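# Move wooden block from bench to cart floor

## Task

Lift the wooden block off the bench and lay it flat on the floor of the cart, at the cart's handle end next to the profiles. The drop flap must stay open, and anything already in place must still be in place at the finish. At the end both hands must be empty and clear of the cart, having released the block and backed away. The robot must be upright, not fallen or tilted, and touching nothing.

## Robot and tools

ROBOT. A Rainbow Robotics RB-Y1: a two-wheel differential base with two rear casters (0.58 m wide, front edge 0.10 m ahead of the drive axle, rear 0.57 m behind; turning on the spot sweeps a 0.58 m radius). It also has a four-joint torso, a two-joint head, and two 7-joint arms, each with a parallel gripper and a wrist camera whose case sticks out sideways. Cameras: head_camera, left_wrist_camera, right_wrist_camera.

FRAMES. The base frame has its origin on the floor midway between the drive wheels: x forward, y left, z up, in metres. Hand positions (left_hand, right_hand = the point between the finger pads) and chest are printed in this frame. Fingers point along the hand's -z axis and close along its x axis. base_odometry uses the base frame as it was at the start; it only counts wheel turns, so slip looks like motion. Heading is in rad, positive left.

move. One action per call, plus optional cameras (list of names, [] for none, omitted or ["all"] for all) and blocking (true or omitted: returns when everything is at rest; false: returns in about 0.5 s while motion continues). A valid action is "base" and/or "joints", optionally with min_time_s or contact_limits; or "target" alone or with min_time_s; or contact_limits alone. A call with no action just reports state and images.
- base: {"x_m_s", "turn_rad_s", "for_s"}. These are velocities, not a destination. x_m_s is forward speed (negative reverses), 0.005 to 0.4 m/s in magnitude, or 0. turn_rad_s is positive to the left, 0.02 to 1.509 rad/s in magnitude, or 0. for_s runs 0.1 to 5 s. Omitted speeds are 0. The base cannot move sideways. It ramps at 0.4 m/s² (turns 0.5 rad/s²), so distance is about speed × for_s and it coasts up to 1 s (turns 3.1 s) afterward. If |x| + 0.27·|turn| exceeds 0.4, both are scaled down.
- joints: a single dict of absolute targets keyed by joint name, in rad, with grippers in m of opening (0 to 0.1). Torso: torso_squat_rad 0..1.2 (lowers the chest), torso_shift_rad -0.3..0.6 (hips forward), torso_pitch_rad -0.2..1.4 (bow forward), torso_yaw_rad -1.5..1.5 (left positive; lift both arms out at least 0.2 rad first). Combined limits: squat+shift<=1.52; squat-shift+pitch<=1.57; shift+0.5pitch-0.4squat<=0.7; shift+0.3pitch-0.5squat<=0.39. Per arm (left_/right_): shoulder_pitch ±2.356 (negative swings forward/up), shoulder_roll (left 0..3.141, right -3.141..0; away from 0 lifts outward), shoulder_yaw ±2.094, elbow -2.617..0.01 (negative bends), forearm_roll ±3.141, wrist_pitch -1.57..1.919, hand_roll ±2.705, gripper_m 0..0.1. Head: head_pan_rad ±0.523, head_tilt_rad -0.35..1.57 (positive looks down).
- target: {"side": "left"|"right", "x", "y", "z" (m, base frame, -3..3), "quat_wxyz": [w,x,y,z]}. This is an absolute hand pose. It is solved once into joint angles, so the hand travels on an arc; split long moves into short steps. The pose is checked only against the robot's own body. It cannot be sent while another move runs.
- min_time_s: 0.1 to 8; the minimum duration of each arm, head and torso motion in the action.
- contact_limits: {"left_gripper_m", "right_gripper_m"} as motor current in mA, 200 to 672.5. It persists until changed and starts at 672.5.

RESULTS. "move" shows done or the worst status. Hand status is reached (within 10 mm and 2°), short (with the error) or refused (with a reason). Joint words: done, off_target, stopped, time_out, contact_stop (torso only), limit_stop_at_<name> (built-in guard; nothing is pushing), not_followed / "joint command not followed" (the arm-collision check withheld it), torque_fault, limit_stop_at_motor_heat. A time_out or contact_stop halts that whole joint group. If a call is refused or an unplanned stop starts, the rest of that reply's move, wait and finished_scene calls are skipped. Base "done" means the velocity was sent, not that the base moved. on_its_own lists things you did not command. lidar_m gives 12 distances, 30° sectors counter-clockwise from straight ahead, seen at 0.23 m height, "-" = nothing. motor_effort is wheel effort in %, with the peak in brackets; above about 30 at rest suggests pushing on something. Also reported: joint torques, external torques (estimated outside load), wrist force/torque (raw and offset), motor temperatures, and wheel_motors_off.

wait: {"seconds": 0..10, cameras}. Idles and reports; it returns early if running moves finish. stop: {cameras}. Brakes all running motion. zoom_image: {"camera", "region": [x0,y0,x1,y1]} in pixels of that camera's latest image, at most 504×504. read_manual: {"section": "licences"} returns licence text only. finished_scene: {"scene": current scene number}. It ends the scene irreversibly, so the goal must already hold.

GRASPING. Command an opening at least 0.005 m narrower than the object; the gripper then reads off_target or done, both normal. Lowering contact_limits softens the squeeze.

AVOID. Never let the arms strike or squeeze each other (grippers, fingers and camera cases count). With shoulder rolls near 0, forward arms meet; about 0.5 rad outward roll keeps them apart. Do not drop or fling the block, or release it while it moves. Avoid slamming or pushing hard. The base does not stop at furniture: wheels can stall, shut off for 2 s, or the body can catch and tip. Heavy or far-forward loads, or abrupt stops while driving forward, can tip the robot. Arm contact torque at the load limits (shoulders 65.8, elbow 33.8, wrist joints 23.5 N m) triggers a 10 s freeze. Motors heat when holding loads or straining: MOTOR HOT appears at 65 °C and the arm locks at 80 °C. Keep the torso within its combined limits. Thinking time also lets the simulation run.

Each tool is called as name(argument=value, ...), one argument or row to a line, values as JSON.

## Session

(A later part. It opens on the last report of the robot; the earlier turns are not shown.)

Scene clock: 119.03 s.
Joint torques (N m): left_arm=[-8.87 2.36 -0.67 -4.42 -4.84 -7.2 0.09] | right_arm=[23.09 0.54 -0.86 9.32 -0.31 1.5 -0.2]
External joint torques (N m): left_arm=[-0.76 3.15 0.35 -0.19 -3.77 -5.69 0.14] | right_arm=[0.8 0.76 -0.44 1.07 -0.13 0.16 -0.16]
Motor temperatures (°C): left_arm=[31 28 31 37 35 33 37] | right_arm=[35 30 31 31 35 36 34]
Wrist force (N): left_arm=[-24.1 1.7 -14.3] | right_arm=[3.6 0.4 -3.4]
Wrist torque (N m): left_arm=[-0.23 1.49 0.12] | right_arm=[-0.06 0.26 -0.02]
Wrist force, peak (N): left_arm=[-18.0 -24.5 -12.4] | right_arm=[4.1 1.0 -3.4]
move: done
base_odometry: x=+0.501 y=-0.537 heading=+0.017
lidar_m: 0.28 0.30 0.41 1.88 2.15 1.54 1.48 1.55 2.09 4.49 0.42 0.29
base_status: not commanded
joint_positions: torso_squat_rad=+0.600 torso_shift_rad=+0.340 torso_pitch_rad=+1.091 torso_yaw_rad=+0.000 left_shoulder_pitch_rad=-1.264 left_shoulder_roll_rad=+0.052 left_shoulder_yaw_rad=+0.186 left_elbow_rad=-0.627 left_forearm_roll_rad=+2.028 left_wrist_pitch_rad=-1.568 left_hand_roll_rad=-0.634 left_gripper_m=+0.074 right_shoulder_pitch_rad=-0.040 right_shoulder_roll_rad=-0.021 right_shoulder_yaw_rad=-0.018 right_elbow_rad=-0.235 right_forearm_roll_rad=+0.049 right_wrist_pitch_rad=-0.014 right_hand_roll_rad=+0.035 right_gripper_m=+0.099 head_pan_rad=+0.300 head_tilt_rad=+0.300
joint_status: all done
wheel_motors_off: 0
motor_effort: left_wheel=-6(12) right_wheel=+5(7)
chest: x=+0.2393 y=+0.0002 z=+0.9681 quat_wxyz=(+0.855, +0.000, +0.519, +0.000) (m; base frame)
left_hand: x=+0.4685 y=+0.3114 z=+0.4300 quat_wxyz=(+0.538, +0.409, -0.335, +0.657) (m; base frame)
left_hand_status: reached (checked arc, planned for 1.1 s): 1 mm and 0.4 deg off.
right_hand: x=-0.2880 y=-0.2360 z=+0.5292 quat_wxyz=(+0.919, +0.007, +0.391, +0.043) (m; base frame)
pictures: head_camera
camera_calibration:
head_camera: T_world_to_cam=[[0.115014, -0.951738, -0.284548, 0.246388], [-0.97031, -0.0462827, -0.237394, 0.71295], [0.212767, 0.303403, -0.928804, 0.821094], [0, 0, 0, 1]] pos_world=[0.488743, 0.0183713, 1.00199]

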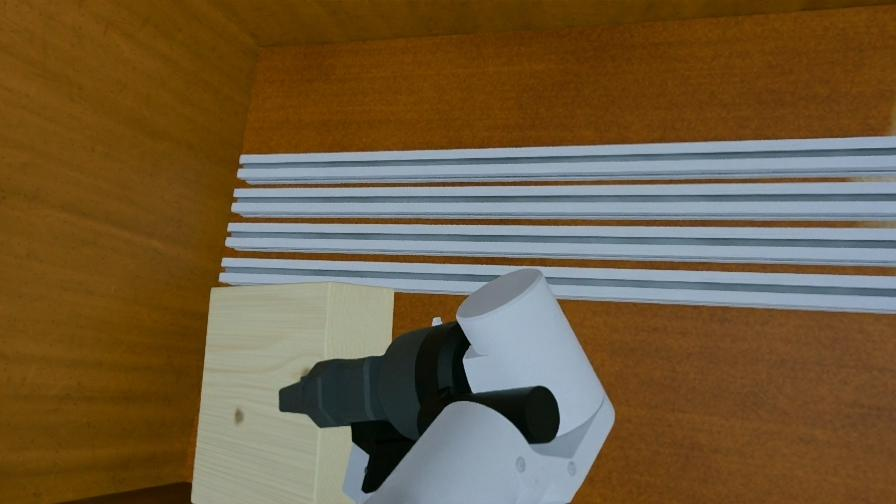

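move(
  target={"side":"left","x":0.472,"y":0.312,"z":0.411,"quat_wxyz":[0.5362,0.4114,-0.3364,0.6558]},
  min_time_s=1,
  cameras=["head_camera"],
)

Scene clock: 122.53 s.
Joint torques (N m): left_arm=[-9.77 -2.54 1.37 -3.02 1.38 6 -1.08] | right_arm=[23.12 0.58 -0.89 9.28 -0.36 1.42 -0.01]
External joint torques (N m): left_arm=[-0.31 -2.56 2.17 -0.23 2.18 7.63 -1.04] | right_arm=[0.85 0.78 -0.48 1.04 -0.19 0.08 0.03]
Motor temperatures (°C): left_arm=[31 28 31 37 35 33 37] | right_arm=[35 30 31 31 35 36 34]
Wrist force (N): left_arm=[10.0 6.9 10.2] | right_arm=[3.4 0.3 -3.1]
Wrist torque (N m): left_arm=[-0.07 -4.51 1.08] | right_arm=[-0.01 0.20 -0.06]
Wrist force, peak (N): left_arm=[-25.2 4.2 -15.9] | right_arm=[4.1 0.7 -3.6]
move: short
base_odometry: x=+0.501 y=-0.537 heading=+0.017
lidar_m: 0.28 0.29 0.41 1.87 2.16 1.56 1.48 1.55 2.10 4.52 0.42 0.30
base_status: not commanded
joint_positions: torso_squat_rad=+0.600 torso_shift_rad=+0.340 torso_pitch_rad=+1.089 torso_yaw_rad=+0.000 left_shoulder_pitch_rad=-1.427 left_shoulder_roll_rad=+0.100 left_shoulder_yaw_rad=+0.202 left_elbow_rad=-0.267 left_forearm_roll_rad=+2.054 left_wrist_pitch_rad=-1.446 left_hand_roll_rad=-0.458 left_gripper_m=+0.075 right_shoulder_pitch_rad=-0.040 right_shoulder_roll_rad=-0.021 right_shoulder_yaw_rad=-0.018 right_elbow_rad=-0.235 right_forearm_roll_rad=+0.049 right_wrist_pitch_rad=-0.014 right_hand_roll_rad=+0.035 right_gripper_m=+0.099 head_pan_rad=+0.300 head_tilt_rad=+0.300
joint_status: all done
wheel_motors_off: 0
motor_effort: left_wheel=-5(8) right_wheel=+5(6)
chest: x=+0.2388 y=-0.0001 z=+0.9685 quat_wxyz=(+0.855, +0.000, +0.518, +0.000) (m; base frame)
left_hand: x=+0.4719 y=+0.3127 z=+0.4129 quat_wxyz=(+0.544, +0.396, -0.332, +0.661) (m; base frame)
left_hand_status: short (checked arc, as near as the solve gets, planned for 1.0 s): 2 mm and 2.1 deg off. The place is met; only the turn is off.
right_hand: x=-0.2880 y=-0.2359 z=+0.5288 quat_wxyz=(+0.919, +0.007, +0.391, +0.043) (m; base frame)
pictures: head_camera
camera_calibration:
head_camera: T_world_to_cam=[[0.115356, -0.951523, -0.285125, 0.246764], [-0.970005, -0.0460763, -0.238677, 0.713748], [0.213969, 0.304105, -0.928298, 0.820829], [0, 0, 0, 1]] pos_world=[0.488241, 0.0180704, 1.00269]

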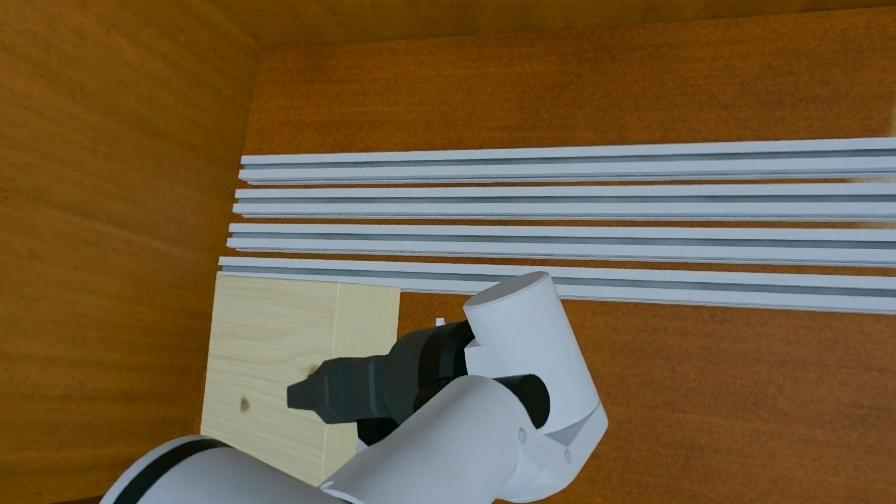

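move(
  target={"side":"left","x":0.465,"y":0.312,"z":0.440,"quat_wxyz":[0.5362,0.4114,-0.3364,0.6558]},
  cameras=[],
)

move(
  joints={"torso_squat_rad":0.635,"torso_shift_rad":0.355,"torso_pitch_rad":1.11},
  cameras=[],
)

move(
  target={"side":"left","x":0.465,"y":0.312,"z":0.425,"quat_wxyz":[0.5362,0.4114,-0.3364,0.6558]},
  cameras=["head_camera"],
)

zoom_image(
  camera="head_camera",
  region=[100, 200, 600, 504],
)

Scene clock: 127.23 s.
Joint torques (N m): left_arm=[-9.53 1.73 -1.41 -6.54 -5.63 -6.71 0.24] | right_arm=[23.33 0.38 -1.07 9.42 -0.21 1.62 0.01]
External joint torques (N m): left_arm=[-1.86 3.09 -0.06 -1.96 -4.46 -5.26 0.29] | right_arm=[1.04 0.6 -0.65 1.17 -0.03 0.28 0.05]
Motor temperatures (°C): left_arm=[31 28 31 37 35 34 37] | right_arm=[35 30 31 31 35 36 34]
Wrist force (N): left_arm=[-24.5 2.7 -14.5] | right_arm=[3.5 0.5 -3.4]
Wrist torque (N m): left_arm=[-0.12 1.57 -0.05] | right_arm=[-0.05 0.24 -0.06]
Wrist force, peak (N): left_arm=[-25.0 4.2 -15.4] | right_arm=[3.9 0.2 -3.9]
move: done
base_odometry: x=+0.501 y=-0.537 heading=+0.017
lidar_m: 0.29 0.29 0.39 1.87 2.15 1.55 1.47 1.55 2.09 4.50 0.41 0.29
base_status: not commanded
joint_positions: torso_squat_rad=+0.600 torso_shift_rad=+0.340 torso_pitch_rad=+1.091 torso_yaw_rad=+0.000 left_shoulder_pitch_rad=-1.224 left_shoulder_roll_rad=-0.001 left_shoulder_yaw_rad=+0.282 left_elbow_rad=-0.727 left_forearm_roll_rad=+1.914 left_wrist_pitch_rad=-1.569 left_hand_roll_rad=-0.697 left_gripper_m=+0.074 right_shoulder_pitch_rad=-0.040 right_shoulder_roll_rad=-0.021 right_shoulder_yaw_rad=-0.018 right_elbow_rad=-0.235 right_forearm_roll_rad=+0.049 right_wrist_pitch_rad=-0.014 right_hand_roll_rad=+0.035 right_gripper_m=+0.099 head_pan_rad=+0.300 head_tilt_rad=+0.300
joint_status: all done
wheel_motors_off: 0
motor_effort: left_wheel=-5(8) right_wheel=+4(7)
chest: x=+0.2392 y=+0.0002 z=+0.9681 quat_wxyz=(+0.855, +0.000, +0.519, +0.000) (m; base frame)
left_hand: x=+0.4644 y=+0.3105 z=+0.4384 quat_wxyz=(+0.536, +0.414, -0.336, +0.655) (m; base frame)
left_hand_status: reached (checked arc, planned for 0.8 s): 2 mm and 0.4 deg off.
right_hand: x=-0.2881 y=-0.2360 z=+0.5292 quat_wxyz=(+0.919, +0.007, +0.391, +0.043) (m; base frame)
pictures: none
No camera images: "cameras" was empty.

Scene clock: 128.00 s.
Joint torques (N m): left_arm=[-1.97 -0.41 0.72 -3.5 -2.1 -6.63 1.13] | right_arm=[23.58 0.63 -1.14 9.33 -0.24 1.43 0.01]
External joint torques (N m): left_arm=[5.29 1.11 2.04 0.95 -0.95 -5.16 1.18] | right_arm=[0.98 0.82 -0.72 0.96 -0.06 0.06 0.05]
Motor temperatures (°C): left_arm=[31 28 31 37 35 34 37] | right_arm=[35 30 31 31 35 36 34]
Wrist force (N): left_arm=[-18.8 -12.7 -6.6] | right_arm=[3.8 0.4 -3.2]
Wrist torque (N m): left_arm=[0.56 0.41 -1.14] | right_arm=[-0.01 0.24 -0.04]
Wrist force, peak (N): left_arm=[-22.1 -15.0 -8.5] | right_arm=[3.8 0.5 -3.5]
move: done
base_odometry: x=+0.501 y=-0.537 heading=+0.016
lidar_m: 0.27 0.28 0.40 1.87 2.15 1.55 1.48 1.54 2.09 4.50 0.42 0.29
base_status: not commanded
joint_positions: torso_squat_rad=+0.635 torso_shift_rad=+0.355 torso_pitch_rad=+1.110 torso_yaw_rad=+0.000 left_shoulder_pitch_rad=-1.226 left_shoulder_roll_rad=+0.000 left_shoulder_yaw_rad=+0.282 left_elbow_rad=-0.728 left_forearm_roll_rad=+1.913 left_wrist_pitch_rad=-1.569 left_hand_roll_rad=-0.697 left_gripper_m=+0.074 right_shoulder_pitch_rad=-0.040 right_shoulder_roll_rad=-0.021 right_shoulder_yaw_rad=-0.018 right_elbow_rad=-0.235 right_forearm_roll_rad=+0.049 right_wrist_pitch_rad=-0.014 right_hand_roll_rad=+0.035 right_gripper_m=+0.099 head_pan_rad=+0.300 head_tilt_rad=+0.300
joint_status: all done
wheel_motors_off: 0
motor_effort: left_wheel=-12(14) right_wheel=+4(8)
chest: x=+0.2453 y=+0.0001 z=+0.9464 quat_wxyz=(+0.850, +0.000, +0.527, +0.000) (m; base frame)
left_hand: x=+0.4614 y=+0.3105 z=+0.4127 quat_wxyz=(+0.539, +0.420, -0.332, +0.651) (m; base frame)
right_hand: x=-0.2907 y=-0.2360 z=+0.5180 quat_wxyz=(+0.915, +0.008, +0.400, +0.043) (m; base frame)
pictures: none
No camera images: "cameras" was empty.

Scene clock: 128.97 s.
Joint torques (N m): left_arm=[-5.54 -0.98 -0.44 -6.98 -2.22 -3.92 0.48] | right_arm=[23.29 0.25 -1.19 9.4 -0.29 1.46 -0.01]
External joint torques (N m): left_arm=[-0.05 0.72 0.8 -1.37 -0.88 -2.69 0.53] | right_arm=[0.7 0.45 -0.77 1.02 -0.11 0.09 0.02]
Motor temperatures (°C): left_arm=[31 28 31 36 35 34 37] | right_arm=[35 30 31 31 35 36 34]
Wrist force (N): left_arm=[-13.9 -1.8 -8.9] | right_arm=[3.9 0.4 -3.4]
Wrist torque (N m): left_arm=[-0.61 -0.42 -0.57] | right_arm=[-0.04 0.31 -0.04]
Wrist force, peak (N): left_arm=[-28.1 -30.3 4.1] | right_arm=[3.9 0.4 -3.4]
move: short
base_odometry: x=+0.501 y=-0.537 heading=+0.017
lidar_m: 0.28 0.29 0.39 1.87 2.16 1.55 1.48 1.54 2.10 4.50 0.41 0.30
base_status: not commanded
joint_positions: torso_squat_rad=+0.635 torso_shift_rad=+0.355 torso_pitch_rad=+1.110 torso_yaw_rad=+0.000 left_shoulder_pitch_rad=-1.050 left_shoulder_roll_rad=+0.000 left_shoulder_yaw_rad=+0.139 left_elbow_rad=-1.045 left_forearm_roll_rad=+1.976 left_wrist_pitch_rad=-1.569 left_hand_roll_rad=-0.808 left_gripper_m=+0.074 right_shoulder_pitch_rad=-0.040 right_shoulder_roll_rad=-0.021 right_shoulder_yaw_rad=-0.018 right_elbow_rad=-0.235 right_forearm_roll_rad=+0.049 right_wrist_pitch_rad=-0.014 right_hand_roll_rad=+0.035 right_gripper_m=+0.099 head_pan_rad=+0.300 head_tilt_rad=+0.300
joint_status: all done
wheel_motors_off: 0
motor_effort: left_wheel=-5(25) right_wheel=+6(6)
chest: x=+0.2452 y=+0.0001 z=+0.9463 quat_wxyz=(+0.850, +0.000, +0.527, +0.000) (m; base frame)
left_hand: x=+0.4651 y=+0.3125 z=+0.4239 quat_wxyz=(+0.558, +0.377, -0.344, +0.654) (m; base frame)
left_hand_status: short (checked arc, as near as the solve gets, planned for 0.7 s): 1 mm and 4.7 deg off. The place is met; only the turn is off.
right_hand: x=-0.2907 y=-0.2360 z=+0.5180 quat_wxyz=(+0.915, +0.008, +0.400, +0.043) (m; base frame)
pictures: head_camera
camera_calibration:
head_camera: T_world_to_cam=[[0.109382, -0.951709, -0.286854, 0.242989], [-0.974818, -0.0462867, -0.218145, 0.69651], [0.194334, 0.303491, -0.932806, 0.808008], [0, 0, 0, 1]] pos_world=[0.495369, 0.0182711, 0.975358]

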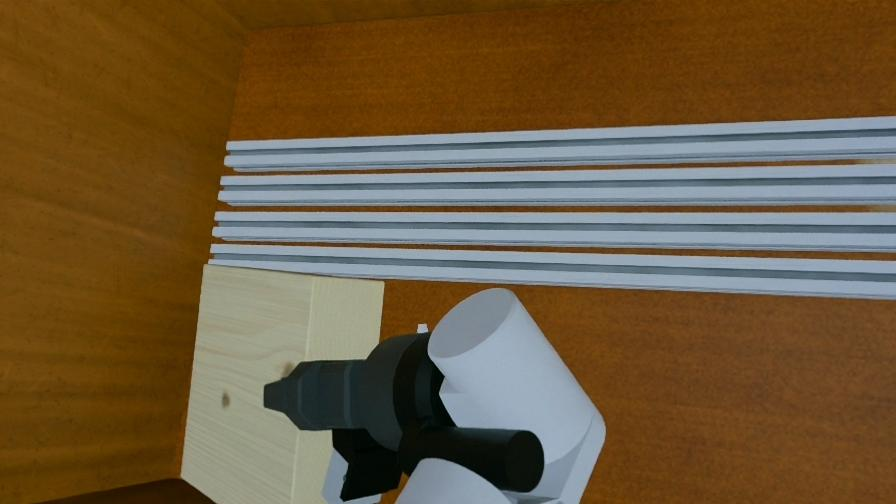

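Scaled by 1.008 from the camera's 896x504 image, which has a finer 1280x720 frame.

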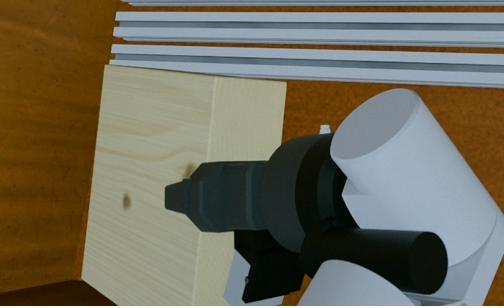

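move(
  target={"side":"left","x":0.467,"y":0.310,"z":0.408,"quat_wxyz":[0.5362,0.4114,-0.3364,0.6558]},
  min_time_s=1,
  cameras=["head_camera"],
)

zoom_image(
  camera="head_camera",
  region=[100, 200, 600, 504],
)

Scene clock: 131.47 s.
Joint torques (N m): left_arm=[-6.4 -6.06 2.49 -3.51 3.03 0.5 0.63] | right_arm=[23.39 0.67 -1.2 9.45 -0.22 1.51 -0.08]
External joint torques (N m): left_arm=[1.2 -4.93 3.61 0.83 4.14 1.98 0.67] | right_arm=[0.81 0.84 -0.77 1.08 -0.05 0.14 -0.05]
Motor temperatures (°C): left_arm=[31 28 31 36 35 34 37] | right_arm=[35 30 31 31 35 36 34]
Wrist force (N): left_arm=[-1.1 -4.0 -3.2] | right_arm=[3.2 0.4 -3.1]
Wrist torque (N m): left_arm=[-0.98 -3.08 -0.61] | right_arm=[-0.06 0.19 -0.08]
Wrist force, peak (N): left_arm=[15.0 -13.3 11.5] | right_arm=[4.3 0.2 -3.2]
move: done
base_odometry: x=+0.501 y=-0.537 heading=+0.017
lidar_m: 0.28 0.29 0.40 1.87 2.15 1.56 1.48 1.55 2.10 4.49 0.41 0.29
base_status: not commanded
joint_positions: torso_squat_rad=+0.635 torso_shift_rad=+0.355 torso_pitch_rad=+1.110 torso_yaw_rad=+0.000 left_shoulder_pitch_rad=-1.247 left_shoulder_roll_rad=+0.034 left_shoulder_yaw_rad=+0.215 left_elbow_rad=-0.679 left_forearm_roll_rad=+1.983 left_wrist_pitch_rad=-1.571 left_hand_roll_rad=-0.649 left_gripper_m=+0.075 right_shoulder_pitch_rad=-0.040 right_shoulder_roll_rad=-0.021 right_shoulder_yaw_rad=-0.018 right_elbow_rad=-0.235 right_forearm_roll_rad=+0.049 right_wrist_pitch_rad=-0.014 right_hand_roll_rad=+0.035 right_gripper_m=+0.099 head_pan_rad=+0.300 head_tilt_rad=+0.300
joint_status: all done
wheel_motors_off: 0
motor_effort: left_wheel=-8(10) right_wheel=+7(8)
chest: x=+0.2449 y=+0.0000 z=+0.9466 quat_wxyz=(+0.850, +0.000, +0.527, +0.000) (m; base frame)
left_hand: x=+0.4677 y=+0.3108 z=+0.4093 quat_wxyz=(+0.536, +0.410, -0.338, +0.656) (m; base frame)
left_hand_status: reached (checked arc, planned for 1.0 s): 2 mm and 0.2 deg off.
right_hand: x=-0.2906 y=-0.2359 z=+0.5177 quat_wxyz=(+0.915, +0.008, +0.400, +0.043) (m; base frame)
pictures: head_camera
camera_calibration:
head_camera: T_world_to_cam=[[0.109578, -0.951523, -0.287396, 0.243413], [-0.974635, -0.046092, -0.219004, 0.696962], [0.195141, 0.304104, -0.932438, 0.80784], [0, 0, 0, 1]] pos_world=[0.494968, 0.0180704, 0.975854]

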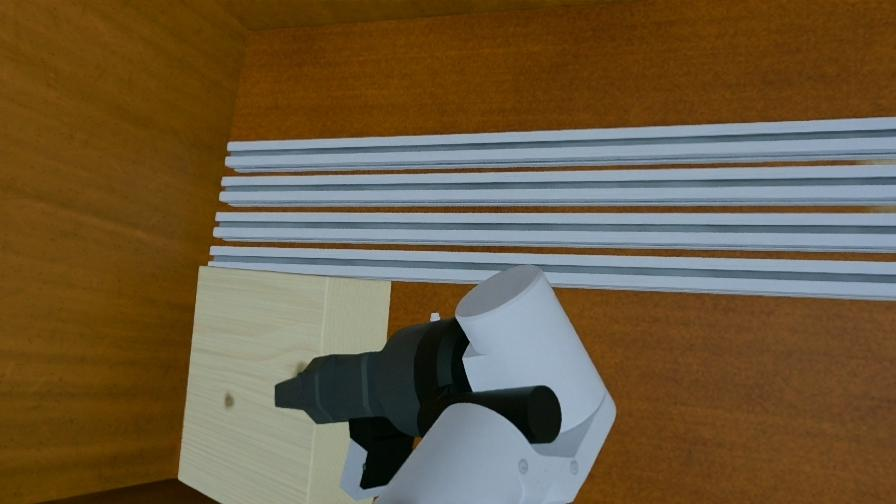

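Scaled by 1.008 from the camera's 896x504 image, which has a finer 1280x720 frame.

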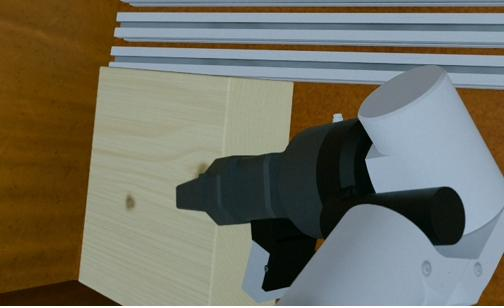

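move(
  joints={"left_gripper_m":0.082},
  cameras=[],
)

move(
  joints={"left_gripper_m":0.091},
  cameras=["head_camera"],
)

Scene clock: 135.43 s.
Joint torques (N m): left_arm=[-7.03 -1.86 0.97 -3.76 -1.38 -2.88 0.08] | right_arm=[23.43 0.63 -0.97 9.45 -0.29 1.36 -0.15]
External joint torques (N m): left_arm=[0.55 -0.69 2.1 0.57 -0.28 -1.39 0.12] | right_arm=[0.84 0.81 -0.55 1.08 -0.11 -0.01 -0.12]
Motor temperatures (°C): left_arm=[31 28 31 36 35 33 37] | right_arm=[35 30 31 31 35 36 34]
Wrist force (N): left_arm=[-13.5 -0.2 -7.1] | right_arm=[3.2 0.0 -3.3]
Wrist torque (N m): left_arm=[-0.35 -0.61 0.27] | right_arm=[0.00 0.18 -0.08]
Wrist force, peak (N): left_arm=[-14.1 -0.1 -7.3] | right_arm=[3.9 0.4 -3.5]
move: done
base_odometry: x=+0.501 y=-0.537 heading=+0.017
lidar_m: 0.27 0.30 0.40 1.86 2.15 1.54 1.49 1.55 2.10 4.49 0.42 0.28
base_status: not commanded
joint_positions: torso_squat_rad=+0.635 torso_shift_rad=+0.355 torso_pitch_rad=+1.110 torso_yaw_rad=+0.000 left_shoulder_pitch_rad=-1.247 left_shoulder_roll_rad=+0.033 left_shoulder_yaw_rad=+0.216 left_elbow_rad=-0.679 left_forearm_roll_rad=+1.985 left_wrist_pitch_rad=-1.570 left_hand_roll_rad=-0.649 left_gripper_m=+0.082 right_shoulder_pitch_rad=-0.040 right_shoulder_roll_rad=-0.021 right_shoulder_yaw_rad=-0.018 right_elbow_rad=-0.235 right_forearm_roll_rad=+0.049 right_wrist_pitch_rad=-0.014 right_hand_roll_rad=+0.035 right_gripper_m=+0.099 head_pan_rad=+0.300 head_tilt_rad=+0.300
joint_status: all done
wheel_motors_off: 0
motor_effort: left_wheel=-5(8) right_wheel=+6(6)
chest: x=+0.2450 y=+0.0000 z=+0.9465 quat_wxyz=(+0.850, +0.000, +0.527, +0.000) (m; base frame)
left_hand: x=+0.4672 y=+0.3100 z=+0.4086 quat_wxyz=(+0.537, +0.410, -0.336, +0.656) (m; base frame)
right_hand: x=-0.2907 y=-0.2359 z=+0.5178 quat_wxyz=(+0.915, +0.008, +0.400, +0.043) (m; base frame)
pictures: none
No camera images: "cameras" was empty.

Scene clock: 136.00 s.
Joint torques (N m): left_arm=[-6.01 0.94 0.83 -3.82 -1.5 -2.85 0.08] | right_arm=[23.47 0.39 -0.83 9.37 -0.25 1.39 -0.04]
External joint torques (N m): left_arm=[1.58 2.13 1.97 0.51 -0.4 -1.36 0.12] | right_arm=[0.88 0.57 -0.41 1 -0.08 0.02 0]
Motor temperatures (°C): left_arm=[31 28 31 36 35 33 37] | right_arm=[35 30 31 31 35 36 34]
Wrist force (N): left_arm=[-12.6 1.7 0.3] | right_arm=[3.4 0.0 -3.3]
Wrist torque (N m): left_arm=[-0.58 -0.66 0.14] | right_arm=[0.00 0.23 -0.06]
Wrist force, peak (N): left_arm=[-12.2 -0.1 -6.4] | right_arm=[3.9 0.6 -3.3]
move: done
base_odometry: x=+0.501 y=-0.537 heading=+0.017
lidar_m: 0.28 0.29 0.40 1.87 2.13 1.54 1.48 1.55 2.08 4.50 0.42 0.29
base_status: not commanded
joint_positions: torso_squat_rad=+0.635 torso_shift_rad=+0.355 torso_pitch_rad=+1.110 torso_yaw_rad=+0.000 left_shoulder_pitch_rad=-1.247 left_shoulder_roll_rad=+0.032 left_shoulder_yaw_rad=+0.216 left_elbow_rad=-0.679 left_forearm_roll_rad=+1.985 left_wrist_pitch_rad=-1.570 left_hand_roll_rad=-0.649 left_gripper_m=+0.091 right_shoulder_pitch_rad=-0.040 right_shoulder_roll_rad=-0.021 right_shoulder_yaw_rad=-0.018 right_elbow_rad=-0.235 right_forearm_roll_rad=+0.049 right_wrist_pitch_rad=-0.014 right_hand_roll_rad=+0.035 right_gripper_m=+0.099 head_pan_rad=+0.300 head_tilt_rad=+0.300
joint_status: all done
wheel_motors_off: 0
motor_effort: left_wheel=-7(7) right_wheel=+4(6)
chest: x=+0.2450 y=+0.0000 z=+0.9465 quat_wxyz=(+0.850, +0.000, +0.527, +0.000) (m; base frame)
left_hand: x=+0.4672 y=+0.3095 z=+0.4085 quat_wxyz=(+0.537, +0.410, -0.336, +0.656) (m; base frame)
right_hand: x=-0.2907 y=-0.2360 z=+0.5178 quat_wxyz=(+0.915, +0.008, +0.400, +0.043) (m; base frame)
pictures: head_camera
camera_calibration:
head_camera: T_world_to_cam=[[0.109474, -0.951648, -0.287023, 0.24312], [-0.974707, -0.0461756, -0.218666, 0.696826], [0.194839, 0.303701, -0.932632, 0.807931], [0, 0, 0, 1]] pos_world=[0.495168, 0.018171, 0.975656]

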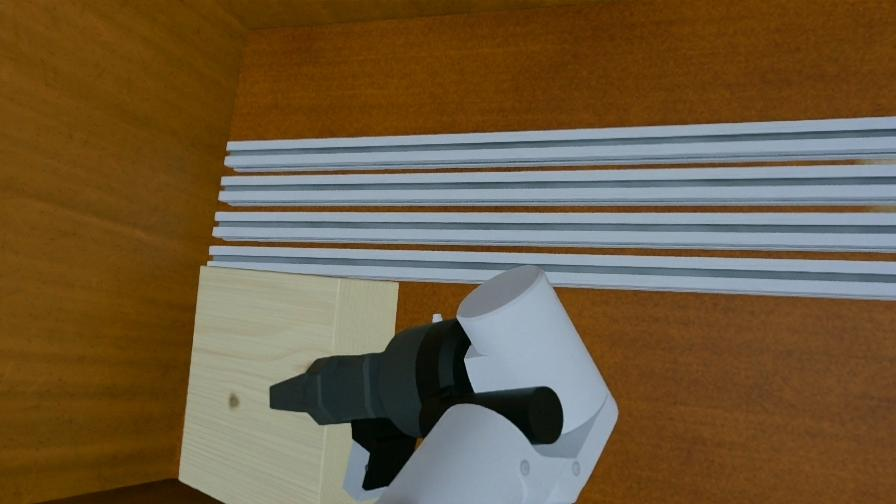

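move(
  joints={"left_gripper_m":0.099},
  cameras=["head_camera"],
)

move(
  target={"side":"left","x":0.467,"y":0.297,"z":0.39,"quat_wxyz":[0.5362,0.4114,-0.3364,0.6558]},
  min_time_s=1,
  cameras=["head_camera"],
)

Scene clock: 137.60 s.
Joint torques (N m): left_arm=[-6 1.12 0.8 -3.71 -1.5 -2.86 0.02] | right_arm=[23.48 0.3 -0.72 9.52 -0.23 1.54 -0.1]
External joint torques (N m): left_arm=[1.59 2.31 1.94 0.63 -0.4 -1.37 0.07] | right_arm=[0.89 0.48 -0.3 1.15 -0.05 0.17 -0.06]
Motor temperatures (°C): left_arm=[31 28 31 36 35 33 37] | right_arm=[35 30 31 31 35 36 34]
Wrist force (N): left_arm=[-11.8 1.8 -0.7] | right_arm=[3.8 0.2 -3.4]
Wrist torque (N m): left_arm=[-0.55 -0.54 0.18] | right_arm=[-0.03 0.29 -0.06]
Wrist force, peak (N): left_arm=[-13.0 2.2 -0.3] | right_arm=[3.5 0.6 -3.9]
move: done
base_odometry: x=+0.501 y=-0.537 heading=+0.017
lidar_m: 0.28 0.29 0.41 1.87 2.15 1.54 1.47 1.56 2.09 4.50 0.40 0.30
base_status: not commanded
joint_positions: torso_squat_rad=+0.635 torso_shift_rad=+0.355 torso_pitch_rad=+1.110 torso_yaw_rad=+0.000 left_shoulder_pitch_rad=-1.247 left_shoulder_roll_rad=+0.032 left_shoulder_yaw_rad=+0.216 left_elbow_rad=-0.679 left_forearm_roll_rad=+1.985 left_wrist_pitch_rad=-1.570 left_hand_roll_rad=-0.649 left_gripper_m=+0.099 right_shoulder_pitch_rad=-0.040 right_shoulder_roll_rad=-0.021 right_shoulder_yaw_rad=-0.018 right_elbow_rad=-0.235 right_forearm_roll_rad=+0.049 right_wrist_pitch_rad=-0.014 right_hand_roll_rad=+0.035 right_gripper_m=+0.099 head_pan_rad=+0.300 head_tilt_rad=+0.300
joint_status: all done
wheel_motors_off: 0
motor_effort: left_wheel=-7(7) right_wheel=+6(6)
chest: x=+0.2450 y=+0.0000 z=+0.9465 quat_wxyz=(+0.850, +0.000, +0.527, +0.000) (m; base frame)
left_hand: x=+0.4672 y=+0.3094 z=+0.4085 quat_wxyz=(+0.537, +0.410, -0.336, +0.656) (m; base frame)
right_hand: x=-0.2907 y=-0.2360 z=+0.5178 quat_wxyz=(+0.915, +0.008, +0.400, +0.043) (m; base frame)
pictures: head_camera
camera_calibration:
head_camera: T_world_to_cam=[[0.109474, -0.951648, -0.287023, 0.24312], [-0.974707, -0.0461756, -0.218666, 0.696826], [0.194839, 0.303701, -0.932632, 0.807931], [0, 0, 0, 1]] pos_world=[0.495168, 0.018171, 0.975656]

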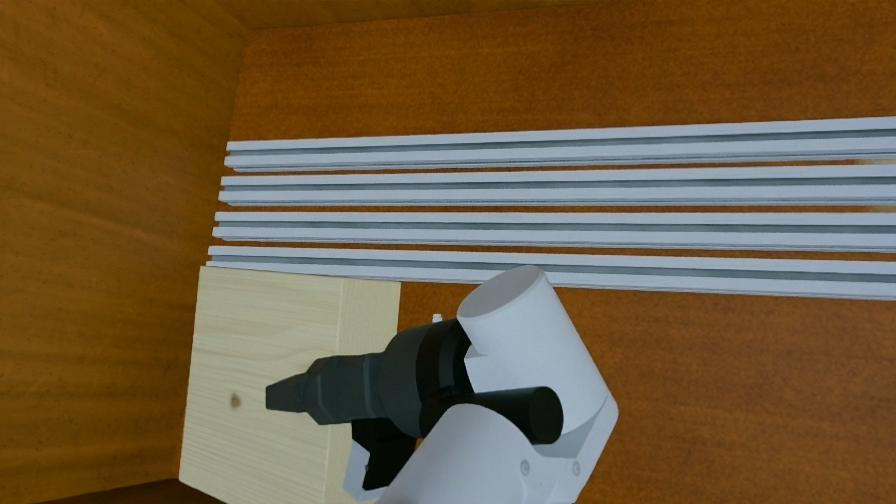

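Scene clock: 138.93 s.
Joint torques (N m): left_arm=[-9.77 0.02 0.56 -2.61 -1.7 -3.39 0.22] | right_arm=[23.57 0.54 -0.9 9.28 -0.44 1.52 0.02]
External joint torques (N m): left_arm=[-0.6 0.97 1.42 0.02 -0.93 -1.73 0.27] | right_arm=[0.98 0.73 -0.48 0.91 -0.26 0.15 0.05]
Motor temperatures (°C): left_arm=[31 28 31 36 35 33 37] | right_arm=[35 30 31 31 35 36 34]
Wrist force (N): left_arm=[-13.8 1.7 -8.5] | right_arm=[3.8 0.3 -2.8]
Wrist torque (N m): left_arm=[-0.32 -0.34 0.03] | right_arm=[-0.02 0.26 -0.07]
Wrist force, peak (N): left_arm=[-15.9 -1.4 -8.8] | right_arm=[4.1 0.1 -3.1]
move: done
base_odometry: x=+0.501 y=-0.537 heading=+0.017
lidar_m: 0.28 0.30 0.41 1.88 2.15 1.54 1.47 1.54 2.10 4.50 0.42 0.30
base_status: not commanded
joint_positions: torso_squat_rad=+0.635 torso_shift_rad=+0.355 torso_pitch_rad=+1.110 torso_yaw_rad=+0.000 left_shoulder_pitch_rad=-1.438 left_shoulder_roll_rad=+0.067 left_shoulder_yaw_rad=+0.234 left_elbow_rad=-0.267 left_forearm_roll_rad=+2.012 left_wrist_pitch_rad=-1.472 left_hand_roll_rad=-0.433 left_gripper_m=+0.099 right_shoulder_pitch_rad=-0.040 right_shoulder_roll_rad=-0.021 right_shoulder_yaw_rad=-0.018 right_elbow_rad=-0.235 right_forearm_roll_rad=+0.049 right_wrist_pitch_rad=-0.014 right_hand_roll_rad=+0.035 right_gripper_m=+0.099 head_pan_rad=+0.300 head_tilt_rad=+0.300
joint_status: all done
wheel_motors_off: 0
motor_effort: left_wheel=-6(9) right_wheel=+4(7)
chest: x=+0.2451 y=+0.0001 z=+0.9464 quat_wxyz=(+0.850, +0.000, +0.527, +0.000) (m; base frame)
left_hand: x=+0.4665 y=+0.2969 z=+0.3902 quat_wxyz=(+0.543, +0.400, -0.331, +0.660) (m; base frame)
left_hand_status: reached (checked arc, as near as the solve gets, planned for 1.0 s): 1 mm and 1.7 deg off.
right_hand: x=-0.2907 y=-0.2360 z=+0.5179 quat_wxyz=(+0.915, +0.008, +0.400, +0.043) (m; base frame)
pictures: head_camera
camera_calibration:
head_camera: T_world_to_cam=[[0.109417, -0.951653, -0.287027, 0.24319], [-0.974755, -0.0461876, -0.218447, 0.696598], [0.194629, 0.303683, -0.932682, 0.807868], [0, 0, 0, 1]] pos_world=[0.495169, 0.018271, 0.975457]

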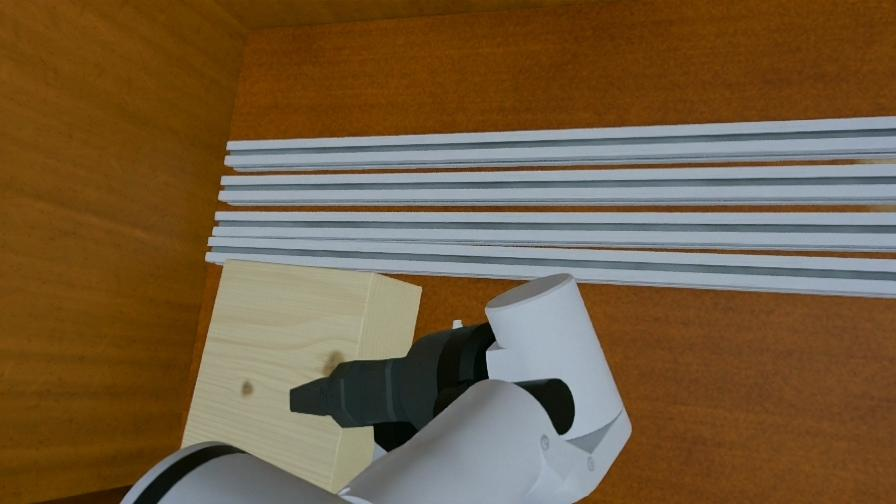

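move(
  joints={"torso_squat_rad":0.69,"torso_shift_rad":0.375,"torso_pitch_rad":1.12},
  min_time_s=1,
  cameras=["head_camera"],
)

zoom_image(
  camera="head_camera",
  region=[100, 200, 600, 504],
)

Scene clock: 142.10 s.
Joint torques (N m): left_arm=[-8.68 1.74 -0.06 -2.27 -1.72 -3.77 0.21] | right_arm=[23.48 0.49 -1.02 9.6 -0.26 1.47 -0.03]
External joint torques (N m): left_arm=[0.27 2.8 0.79 0.28 -0.98 -2.09 0.26] | right_arm=[0.74 0.67 -0.6 1.17 -0.08 0.09 0.01]
Motor temperatures (°C): left_arm=[31 28 31 36 35 33 37] | right_arm=[35 30 31 31 35 36 34]
Wrist force (N): left_arm=[-14.6 2.9 -3.5] | right_arm=[3.4 0.6 -3.3]
Wrist torque (N m): left_arm=[-0.52 -0.54 0.05] | right_arm=[-0.04 0.19 -0.09]
Wrist force, peak (N): left_arm=[-14.7 2.3 -9.6] | right_arm=[3.9 1.0 -3.7]
move: done
base_odometry: x=+0.501 y=-0.537 heading=+0.017
lidar_m: 0.28 0.29 0.40 1.88 2.15 1.55 1.48 1.56 2.09 4.49 0.42 0.29
base_status: not commanded
joint_positions: torso_squat_rad=+0.690 torso_shift_rad=+0.375 torso_pitch_rad=+1.120 torso_yaw_rad=+0.000 left_shoulder_pitch_rad=-1.439 left_shoulder_roll_rad=+0.066 left_shoulder_yaw_rad=+0.234 left_elbow_rad=-0.267 left_forearm_roll_rad=+2.012 left_wrist_pitch_rad=-1.472 left_hand_roll_rad=-0.433 left_gripper_m=+0.099 right_shoulder_pitch_rad=-0.040 right_shoulder_roll_rad=-0.021 right_shoulder_yaw_rad=-0.018 right_elbow_rad=-0.235 right_forearm_roll_rad=+0.049 right_wrist_pitch_rad=-0.014 right_hand_roll_rad=+0.035 right_gripper_m=+0.099 head_pan_rad=+0.300 head_tilt_rad=+0.300
joint_status: all done
wheel_motors_off: 0
motor_effort: left_wheel=-7(7) right_wheel=+6(8)
chest: x=+0.2483 y=+0.0001 z=+0.9176 quat_wxyz=(+0.847, +0.000, +0.531, +0.000) (m; base frame)
left_hand: x=+0.4643 y=+0.2966 z=+0.3592 quat_wxyz=(+0.545, +0.403, -0.329, +0.658) (m; base frame)
right_hand: x=-0.2917 y=-0.2360 z=+0.4945 quat_wxyz=(+0.913, +0.008, +0.405, +0.043) (m; base frame)
pictures: head_camera
camera_calibration:
head_camera: T_world_to_cam=[[0.106551, -0.951678, -0.28802, 0.236103], [-0.976884, -0.0462059, -0.208716, 0.685062], [0.185323, 0.303601, -0.934603, 0.784508], [0, 0, 0, 1]] pos_world=[0.498682, 0.0181711, 0.944189]

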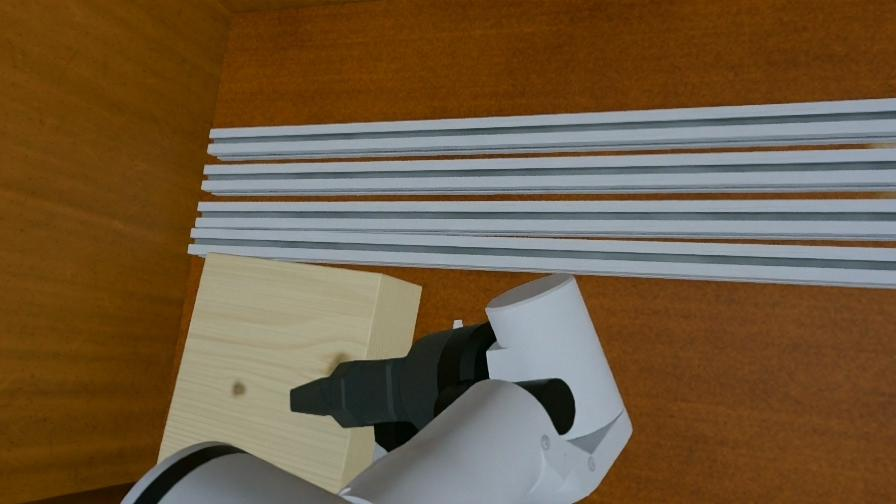

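Scaled by 1.008 from the camera's 896x504 image, which has a finer 1280x720 frame.

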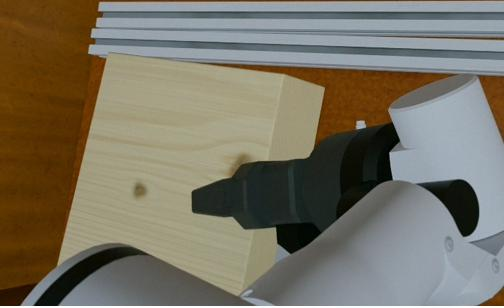

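move(
  joints={"torso_squat_rad":0.64,"torso_shift_rad":0.357,"torso_pitch_rad":1.11,"torso_yaw_rad":-0.1},
  min_time_s=2,
  cameras=["head_camera"],
)

Scene clock: 148.13 s.
Joint torques (N m): left_arm=[-9.77 -2.81 -0.55 -2.75 -1.03 -2.31 0.19] | right_arm=[23.25 -2.37 -0.9 9.25 -0.38 1.5 -0.08]
External joint torques (N m): left_arm=[0.24 0.39 0.5 -0.02 -0.33 -0.7 0.24] | right_arm=[0.66 0.36 -0.22 0.93 -0.19 0.13 -0.05]
Motor temperatures (°C): left_arm=[31 28 31 36 34 33 37] | right_arm=[35 30 31 31 35 36 34]
Wrist force (N): left_arm=[-4.9 1.6 -4.8] | right_arm=[3.5 1.0 -2.9]
Wrist torque (N m): left_arm=[-0.35 -0.11 0.14] | right_arm=[-0.07 0.20 -0.04]
Wrist force, peak (N): left_arm=[-14.3 3.1 -10.8] | right_arm=[4.4 0.4 -3.7]
move: done
base_odometry: x=+0.501 y=-0.537 heading=+0.017
lidar_m: 0.27 0.29 0.41 1.85 2.15 1.55 1.48 1.54 2.10 4.50 0.43 0.29
base_status: not commanded
joint_positions: torso_squat_rad=+0.640 torso_shift_rad=+0.357 torso_pitch_rad=+1.110 torso_yaw_rad=-0.100 left_shoulder_pitch_rad=-1.438 left_shoulder_roll_rad=+0.067 left_shoulder_yaw_rad=+0.234 left_elbow_rad=-0.267 left_forearm_roll_rad=+2.012 left_wrist_pitch_rad=-1.472 left_hand_roll_rad=-0.433 left_gripper_m=+0.099 right_shoulder_pitch_rad=-0.040 right_shoulder_roll_rad=-0.021 right_shoulder_yaw_rad=-0.018 right_elbow_rad=-0.235 right_forearm_roll_rad=+0.049 right_wrist_pitch_rad=-0.014 right_hand_roll_rad=+0.035 right_gripper_m=+0.099 head_pan_rad=+0.300 head_tilt_rad=+0.300
joint_status: all done
wheel_motors_off: 0
motor_effort: left_wheel=-6(7) right_wheel=+6(8)
chest: x=+0.2454 y=+0.0001 z=+0.9441 quat_wxyz=(+0.849, -0.026, +0.526, -0.042) (m; base frame)
left_hand: x=+0.4788 y=+0.2361 z=+0.3642 quat_wxyz=(+0.575, +0.368, -0.311, +0.662) (m; base frame)
right_hand: x=-0.3012 y=-0.2493 z=+0.5372 quat_wxyz=(+0.916, -0.024, +0.401, +0.005) (m; base frame)
pictures: head_camera
camera_calibration:
head_camera: T_world_to_cam=[[0.0666642, -0.977386, -0.20068, 0.171425], [-0.976244, -0.0223355, -0.215518, 0.694001], [0.206162, 0.21028, -0.955657, 0.82463], [0, 0, 0, 1]] pos_world=[0.49608, 0.0096457, 0.972034]

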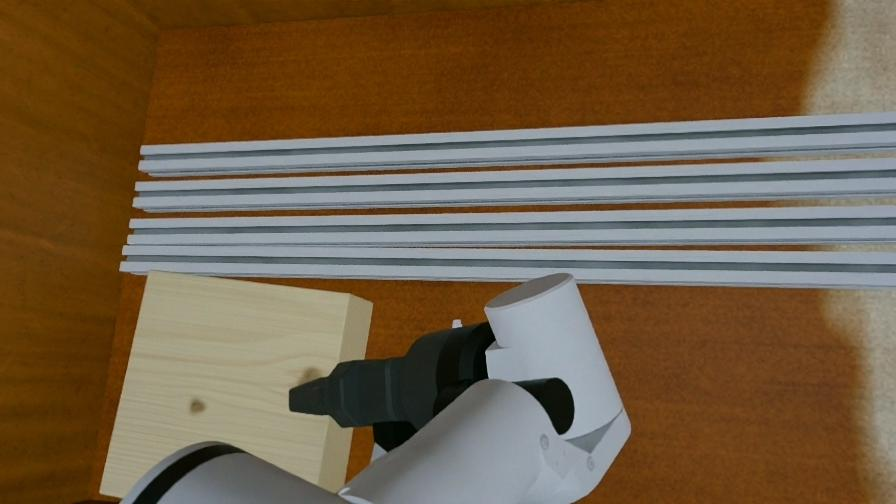

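move(
  joints={"torso_squat_rad":0.595,"torso_shift_rad":0.338,"torso_pitch_rad":1.10,"torso_yaw_rad":-0.2},
  min_time_s=2,
  cameras=["head_camera"],
)

zoom_image(
  camera="head_camera",
  region=[0, 200, 500, 504],
)

Scene clock: 151.83 s.
Joint torques (N m): left_arm=[-10.87 -4.86 -0.17 -2.87 -1.02 -2.11 0.21] | right_arm=[23.02 -5.26 -1.45 9.15 -0.32 1.4 -0.09]
External joint torques (N m): left_arm=[0.22 0.4 1.07 0.05 -0.37 -0.59 0.25] | right_arm=[0.83 -0.02 -0.53 1.02 -0.13 0.06 -0.05]
Motor temperatures (°C): left_arm=[31 28 31 36 34 33 37] | right_arm=[35 30 31 31 35 36 34]
Wrist force (N): left_arm=[-4.9 1.3 -5.4] | right_arm=[3.2 1.9 -3.2]
Wrist torque (N m): left_arm=[-0.30 -0.23 0.14] | right_arm=[-0.15 0.20 -0.07]
Wrist force, peak (N): left_arm=[-5.5 1.5 -6.0] | right_arm=[4.1 1.2 -3.4]
move: done
base_odometry: x=+0.501 y=-0.537 heading=+0.017
lidar_m: 0.27 0.30 0.41 1.87 2.14 1.54 1.48 1.55 2.09 4.51 0.42 0.29
base_status: not commanded
joint_positions: torso_squat_rad=+0.595 torso_shift_rad=+0.338 torso_pitch_rad=+1.100 torso_yaw_rad=-0.200 left_shoulder_pitch_rad=-1.439 left_shoulder_roll_rad=+0.067 left_shoulder_yaw_rad=+0.234 left_elbow_rad=-0.267 left_forearm_roll_rad=+2.012 left_wrist_pitch_rad=-1.472 left_hand_roll_rad=-0.433 left_gripper_m=+0.099 right_shoulder_pitch_rad=-0.040 right_shoulder_roll_rad=-0.021 right_shoulder_yaw_rad=-0.018 right_elbow_rad=-0.235 right_forearm_roll_rad=+0.049 right_wrist_pitch_rad=-0.014 right_hand_roll_rad=+0.035 right_gripper_m=+0.099 head_pan_rad=+0.300 head_tilt_rad=+0.300
joint_status: all done
wheel_motors_off: 0
motor_effort: left_wheel=-5(6) right_wheel=+6(8)
chest: x=+0.2400 y=+0.0001 z=+0.9677 quat_wxyz=(+0.848, -0.052, +0.520, -0.085) (m; base frame)
left_hand: x=+0.4886 y=+0.1727 z=+0.3720 quat_wxyz=(+0.604, +0.331, -0.292, +0.664) (m; base frame)
right_hand: x=-0.3140 y=-0.2602 z=+0.5781 quat_wxyz=(+0.915, -0.056, +0.397, -0.034) (m; base frame)
pictures: head_camera
camera_calibration:
head_camera: T_world_to_cam=[[0.0239323, -0.993407, -0.112114, 0.101041], [-0.97449, 0.00185115, -0.224421, 0.702063], [0.223149, 0.114625, -0.968021, 0.856146], [0, 0, 0, 1]] pos_world=[0.490687, 0.000939574, 0.997653]

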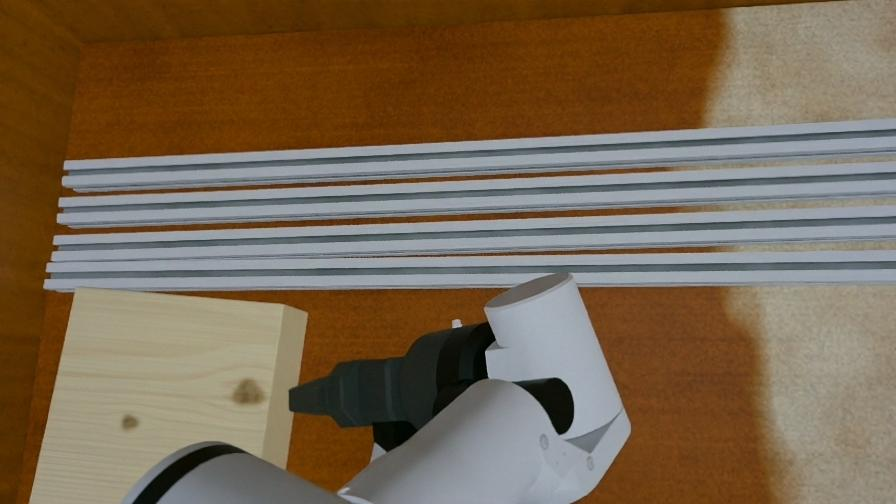

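Scaled by 1.008 from the camera's 896x504 image, which has a finer 1280x720 frame.

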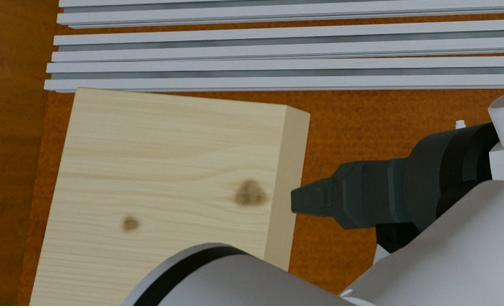

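move(
  joints={"torso_squat_rad":0.55,"torso_shift_rad":0.32,"torso_pitch_rad":1.08,"torso_yaw_rad":-0.3},
  cameras=["head_camera"],
)

zoom_image(
  camera="head_camera",
  region=[0, 200, 500, 504],
)

Scene clock: 154.23 s.
Joint torques (N m): left_arm=[-11.22 -6.58 -0.44 -3.08 -1.03 -1.84 0.22] | right_arm=[21.84 -7.37 -1.67 8.46 -0.37 1.34 -0.01]
External joint torques (N m): left_arm=[1.16 0.5 1.01 0.14 -0.4 -0.42 0.26] | right_arm=[0.45 0.28 -0.53 0.67 -0.18 0.06 0.02]
Motor temperatures (°C): left_arm=[31 28 31 36 34 33 37] | right_arm=[35 30 31 31 35 36 34]
Wrist force (N): left_arm=[-4.3 2.4 -5.4] | right_arm=[3.4 2.2 -3.3]
Wrist torque (N m): left_arm=[-0.44 -0.17 0.16] | right_arm=[-0.17 0.24 -0.04]
Wrist force, peak (N): left_arm=[-4.3 1.8 -6.6] | right_arm=[4.0 1.7 -3.7]
move: done
base_odometry: x=+0.501 y=-0.537 heading=+0.017
lidar_m: 0.28 0.29 0.40 1.87 2.13 1.55 1.48 1.56 2.09 4.50 0.42 0.30
base_status: not commanded
joint_positions: torso_squat_rad=+0.550 torso_shift_rad=+0.320 torso_pitch_rad=+1.080 torso_yaw_rad=-0.300 left_shoulder_pitch_rad=-1.439 left_shoulder_roll_rad=+0.067 left_shoulder_yaw_rad=+0.234 left_elbow_rad=-0.267 left_forearm_roll_rad=+2.012 left_wrist_pitch_rad=-1.473 left_hand_roll_rad=-0.433 left_gripper_m=+0.099 right_shoulder_pitch_rad=-0.040 right_shoulder_roll_rad=-0.021 right_shoulder_yaw_rad=-0.018 right_elbow_rad=-0.235 right_forearm_roll_rad=+0.049 right_wrist_pitch_rad=-0.014 right_hand_roll_rad=+0.035 right_gripper_m=+0.099 head_pan_rad=+0.300 head_tilt_rad=+0.300
joint_status: all done
wheel_motors_off: 0
motor_effort: left_wheel=-4(7) right_wheel=+5(9)
chest: x=+0.2326 y=+0.0001 z=+0.9929 quat_wxyz=(+0.848, -0.077, +0.508, -0.128) (m; base frame)
left_hand: x=+0.4998 y=+0.1075 z=+0.3899 quat_wxyz=(+0.630, +0.291, -0.276, +0.665) (m; base frame)
right_hand: x=-0.3260 y=-0.2685 z=+0.6156 quat_wxyz=(+0.915, -0.087, +0.387, -0.073) (m; base frame)
pictures: head_camera
camera_calibration:
head_camera: T_world_to_cam=[[-0.020913, -0.999503, -0.0235735, 0.0265776], [-0.969115, 0.0260609, -0.245228, 0.719813], [0.245721, 0.0177169, -0.969179, 0.878025], [0, 0, 0, 1]] pos_world=[0.482388, -0.00775057, 1.02811]

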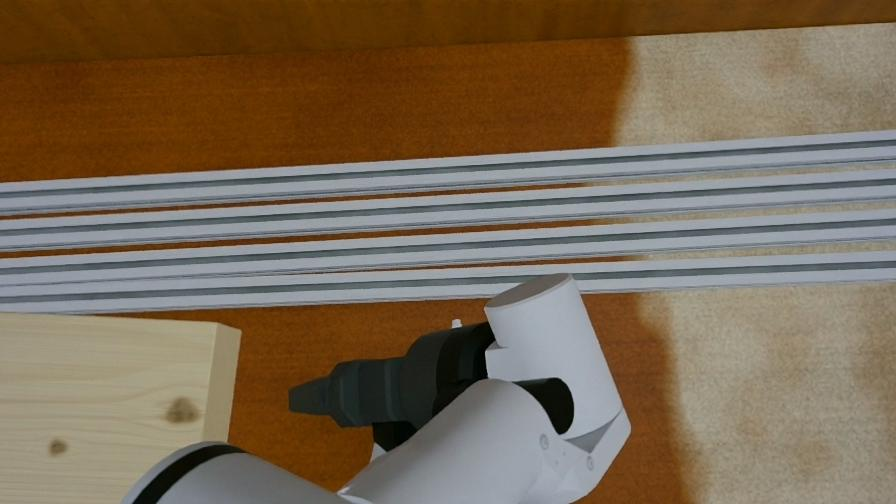

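Scaled by 1.008 from the camera's 896x504 image, which has a finer 1280x720 frame.

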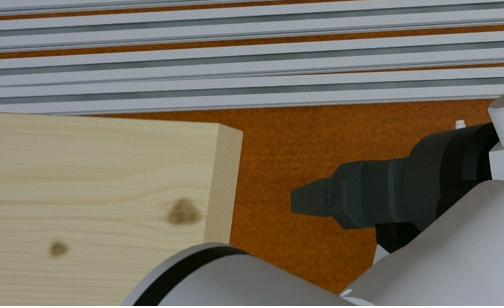

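move(
  joints={"torso_squat_rad":0.35,"torso_shift_rad":0.17,"torso_pitch_rad":0.9},
  cameras=[],
)

move(
  joints={"torso_squat_rad":0.1,"torso_shift_rad":0.0,"torso_pitch_rad":0.6,"head_pan_rad":0.5,"head_tilt_rad":0.55},
  cameras=["head_camera"],
)

zoom_image(
  camera="head_camera",
  region=[100, 50, 600, 450],
)

Scene clock: 158.90 s.
Joint torques (N m): left_arm=[-14.97 -4.84 -0.97 -4.37 -1.09 -1.6 0.13] | right_arm=[18.88 -6.82 -1.28 7.43 -0.28 1.18 -0.16]
External joint torques (N m): left_arm=[1.14 -0.29 0.68 0.29 -0.15 -0.36 0.17] | right_arm=[0.61 0.21 -0.26 0.85 -0.13 0.17 -0.13]
Motor temperatures (°C): left_arm=[31 28 31 36 34 33 37] | right_arm=[35 30 31 31 35 36 34]
Wrist force (N): left_arm=[-3.9 3.7 -6.1] | right_arm=[2.4 2.2 -4.2]
Wrist torque (N m): left_arm=[-0.52 -0.12 0.17] | right_arm=[-0.15 0.18 -0.05]
Wrist force, peak (N): left_arm=[-4.8 2.3 -6.9] | right_arm=[3.8 2.5 -3.8]
move: done
base_odometry: x=+0.501 y=-0.537 heading=+0.017
lidar_m: 0.28 0.29 0.40 1.88 2.13 1.55 1.48 1.54 2.08 4.51 0.42 0.30
base_status: not commanded
joint_positions: torso_squat_rad=+0.350 torso_shift_rad=+0.170 torso_pitch_rad=+0.900 torso_yaw_rad=-0.300 left_shoulder_pitch_rad=-1.439 left_shoulder_roll_rad=+0.067 left_shoulder_yaw_rad=+0.234 left_elbow_rad=-0.267 left_forearm_roll_rad=+2.012 left_wrist_pitch_rad=-1.473 left_hand_roll_rad=-0.433 left_gripper_m=+0.099 right_shoulder_pitch_rad=-0.040 right_shoulder_roll_rad=-0.021 right_shoulder_yaw_rad=-0.018 right_elbow_rad=-0.235 right_forearm_roll_rad=+0.049 right_wrist_pitch_rad=-0.014 right_hand_roll_rad=+0.035 right_gripper_m=+0.099 head_pan_rad=+0.300 head_tilt_rad=+0.300
joint_status: all done
wheel_motors_off: 0
motor_effort: left_wheel=-4(8) right_wheel=+7(8)
chest: x=+0.1255 y=+0.0001 z=+1.1210 quat_wxyz=(+0.890, -0.065, +0.430, -0.135) (m; base frame)
left_hand: x=+0.4965 y=+0.1076 z=+0.5756 quat_wxyz=(+0.602, +0.230, -0.331, +0.689) (m; base frame)
right_hand: x=-0.3564 y=-0.2685 z=+0.6497 quat_wxyz=(+0.946, -0.080, +0.303, -0.081) (m; base frame)
pictures: none
No camera images: "cameras" was empty.

Scene clock: 160.87 s.
Joint torques (N m): left_arm=[-19.34 -1.04 -1.02 -6.33 -1.47 -1.15 0.11] | right_arm=[12.46 -5.3 -1.46 4.87 -0.17 0.67 0]
External joint torques (N m): left_arm=[1.79 -0.98 0.84 0.39 -0.08 -0.3 0.15] | right_arm=[0.65 0.18 -0.7 0.74 -0.08 0.16 0.01]
Motor temperatures (°C): left_arm=[31 28 31 36 34 33 37] | right_arm=[35 30 31 31 35 36 34]
Wrist force (N): left_arm=[-3.4 4.4 -5.4] | right_arm=[0.9 2.1 -4.6]
Wrist torque (N m): left_arm=[-0.48 -0.11 0.18] | right_arm=[-0.16 0.08 -0.05]
Wrist force, peak (N): left_arm=[-3.1 5.4 -6.6] | right_arm=[1.5 2.3 -5.3]
move: done
base_odometry: x=+0.501 y=-0.537 heading=+0.017
lidar_m: 0.28 0.29 0.41 1.85 2.14 1.56 1.48 1.55 2.09 4.51 0.41 0.30
base_status: not commanded
joint_positions: torso_squat_rad=+0.100 torso_shift_rad=+0.000 torso_pitch_rad=+0.600 torso_yaw_rad=-0.300 left_shoulder_pitch_rad=-1.439 left_shoulder_roll_rad=+0.067 left_shoulder_yaw_rad=+0.234 left_elbow_rad=-0.267 left_forearm_roll_rad=+2.011 left_wrist_pitch_rad=-1.473 left_hand_roll_rad=-0.433 left_gripper_m=+0.099 right_shoulder_pitch_rad=-0.040 right_shoulder_roll_rad=-0.021 right_shoulder_yaw_rad=-0.018 right_elbow_rad=-0.235 right_forearm_roll_rad=+0.049 right_wrist_pitch_rad=-0.014 right_hand_roll_rad=+0.035 right_gripper_m=+0.099 head_pan_rad=+0.500 head_tilt_rad=+0.550
joint_status: all done
wheel_motors_off: 0
motor_effort: left_wheel=-3(8) right_wheel=+4(8)
chest: x=-0.0534 y=+0.0001 z=+1.2324 quat_wxyz=(+0.945, -0.044, +0.292, -0.143) (m; base frame)
left_hand: x=+0.4622 y=+0.1076 z=+0.8211 quat_wxyz=(+0.546, +0.124, -0.418, +0.715) (m; base frame)
right_hand: x=-0.3745 y=-0.2685 z=+0.6398 quat_wxyz=(+0.981, -0.067, +0.159, -0.092) (m; base frame)
pictures: head_camera
camera_calibration:
head_camera: T_world_to_cam=[[0.148899, -0.978927, -0.139752, 0.174985], [-0.884149, -0.0685058, -0.462155, 0.759562], [0.442842, 0.192376, -0.875718, 1.12581], [0, 0, 0, 1]] pos_world=[0.146956, 0.00675293, 1.36138]

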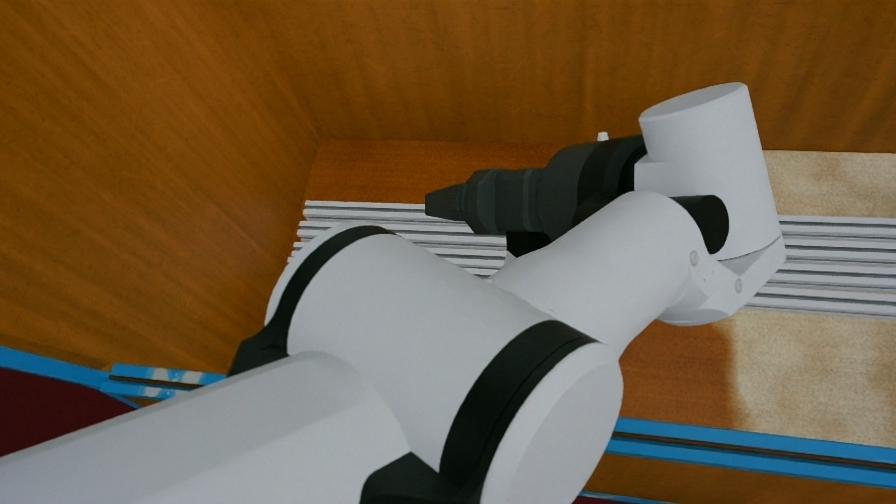

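Scaled by 1.008 from the camera's 896x504 image, which has a finer 1280x720 frame.

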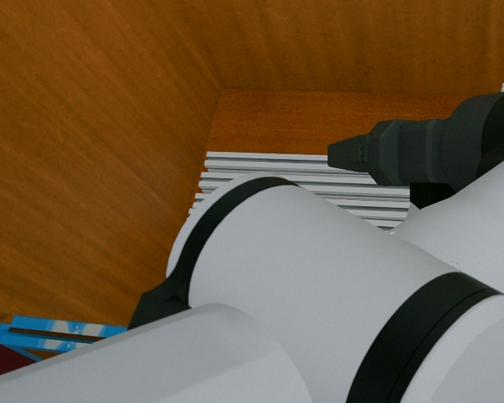

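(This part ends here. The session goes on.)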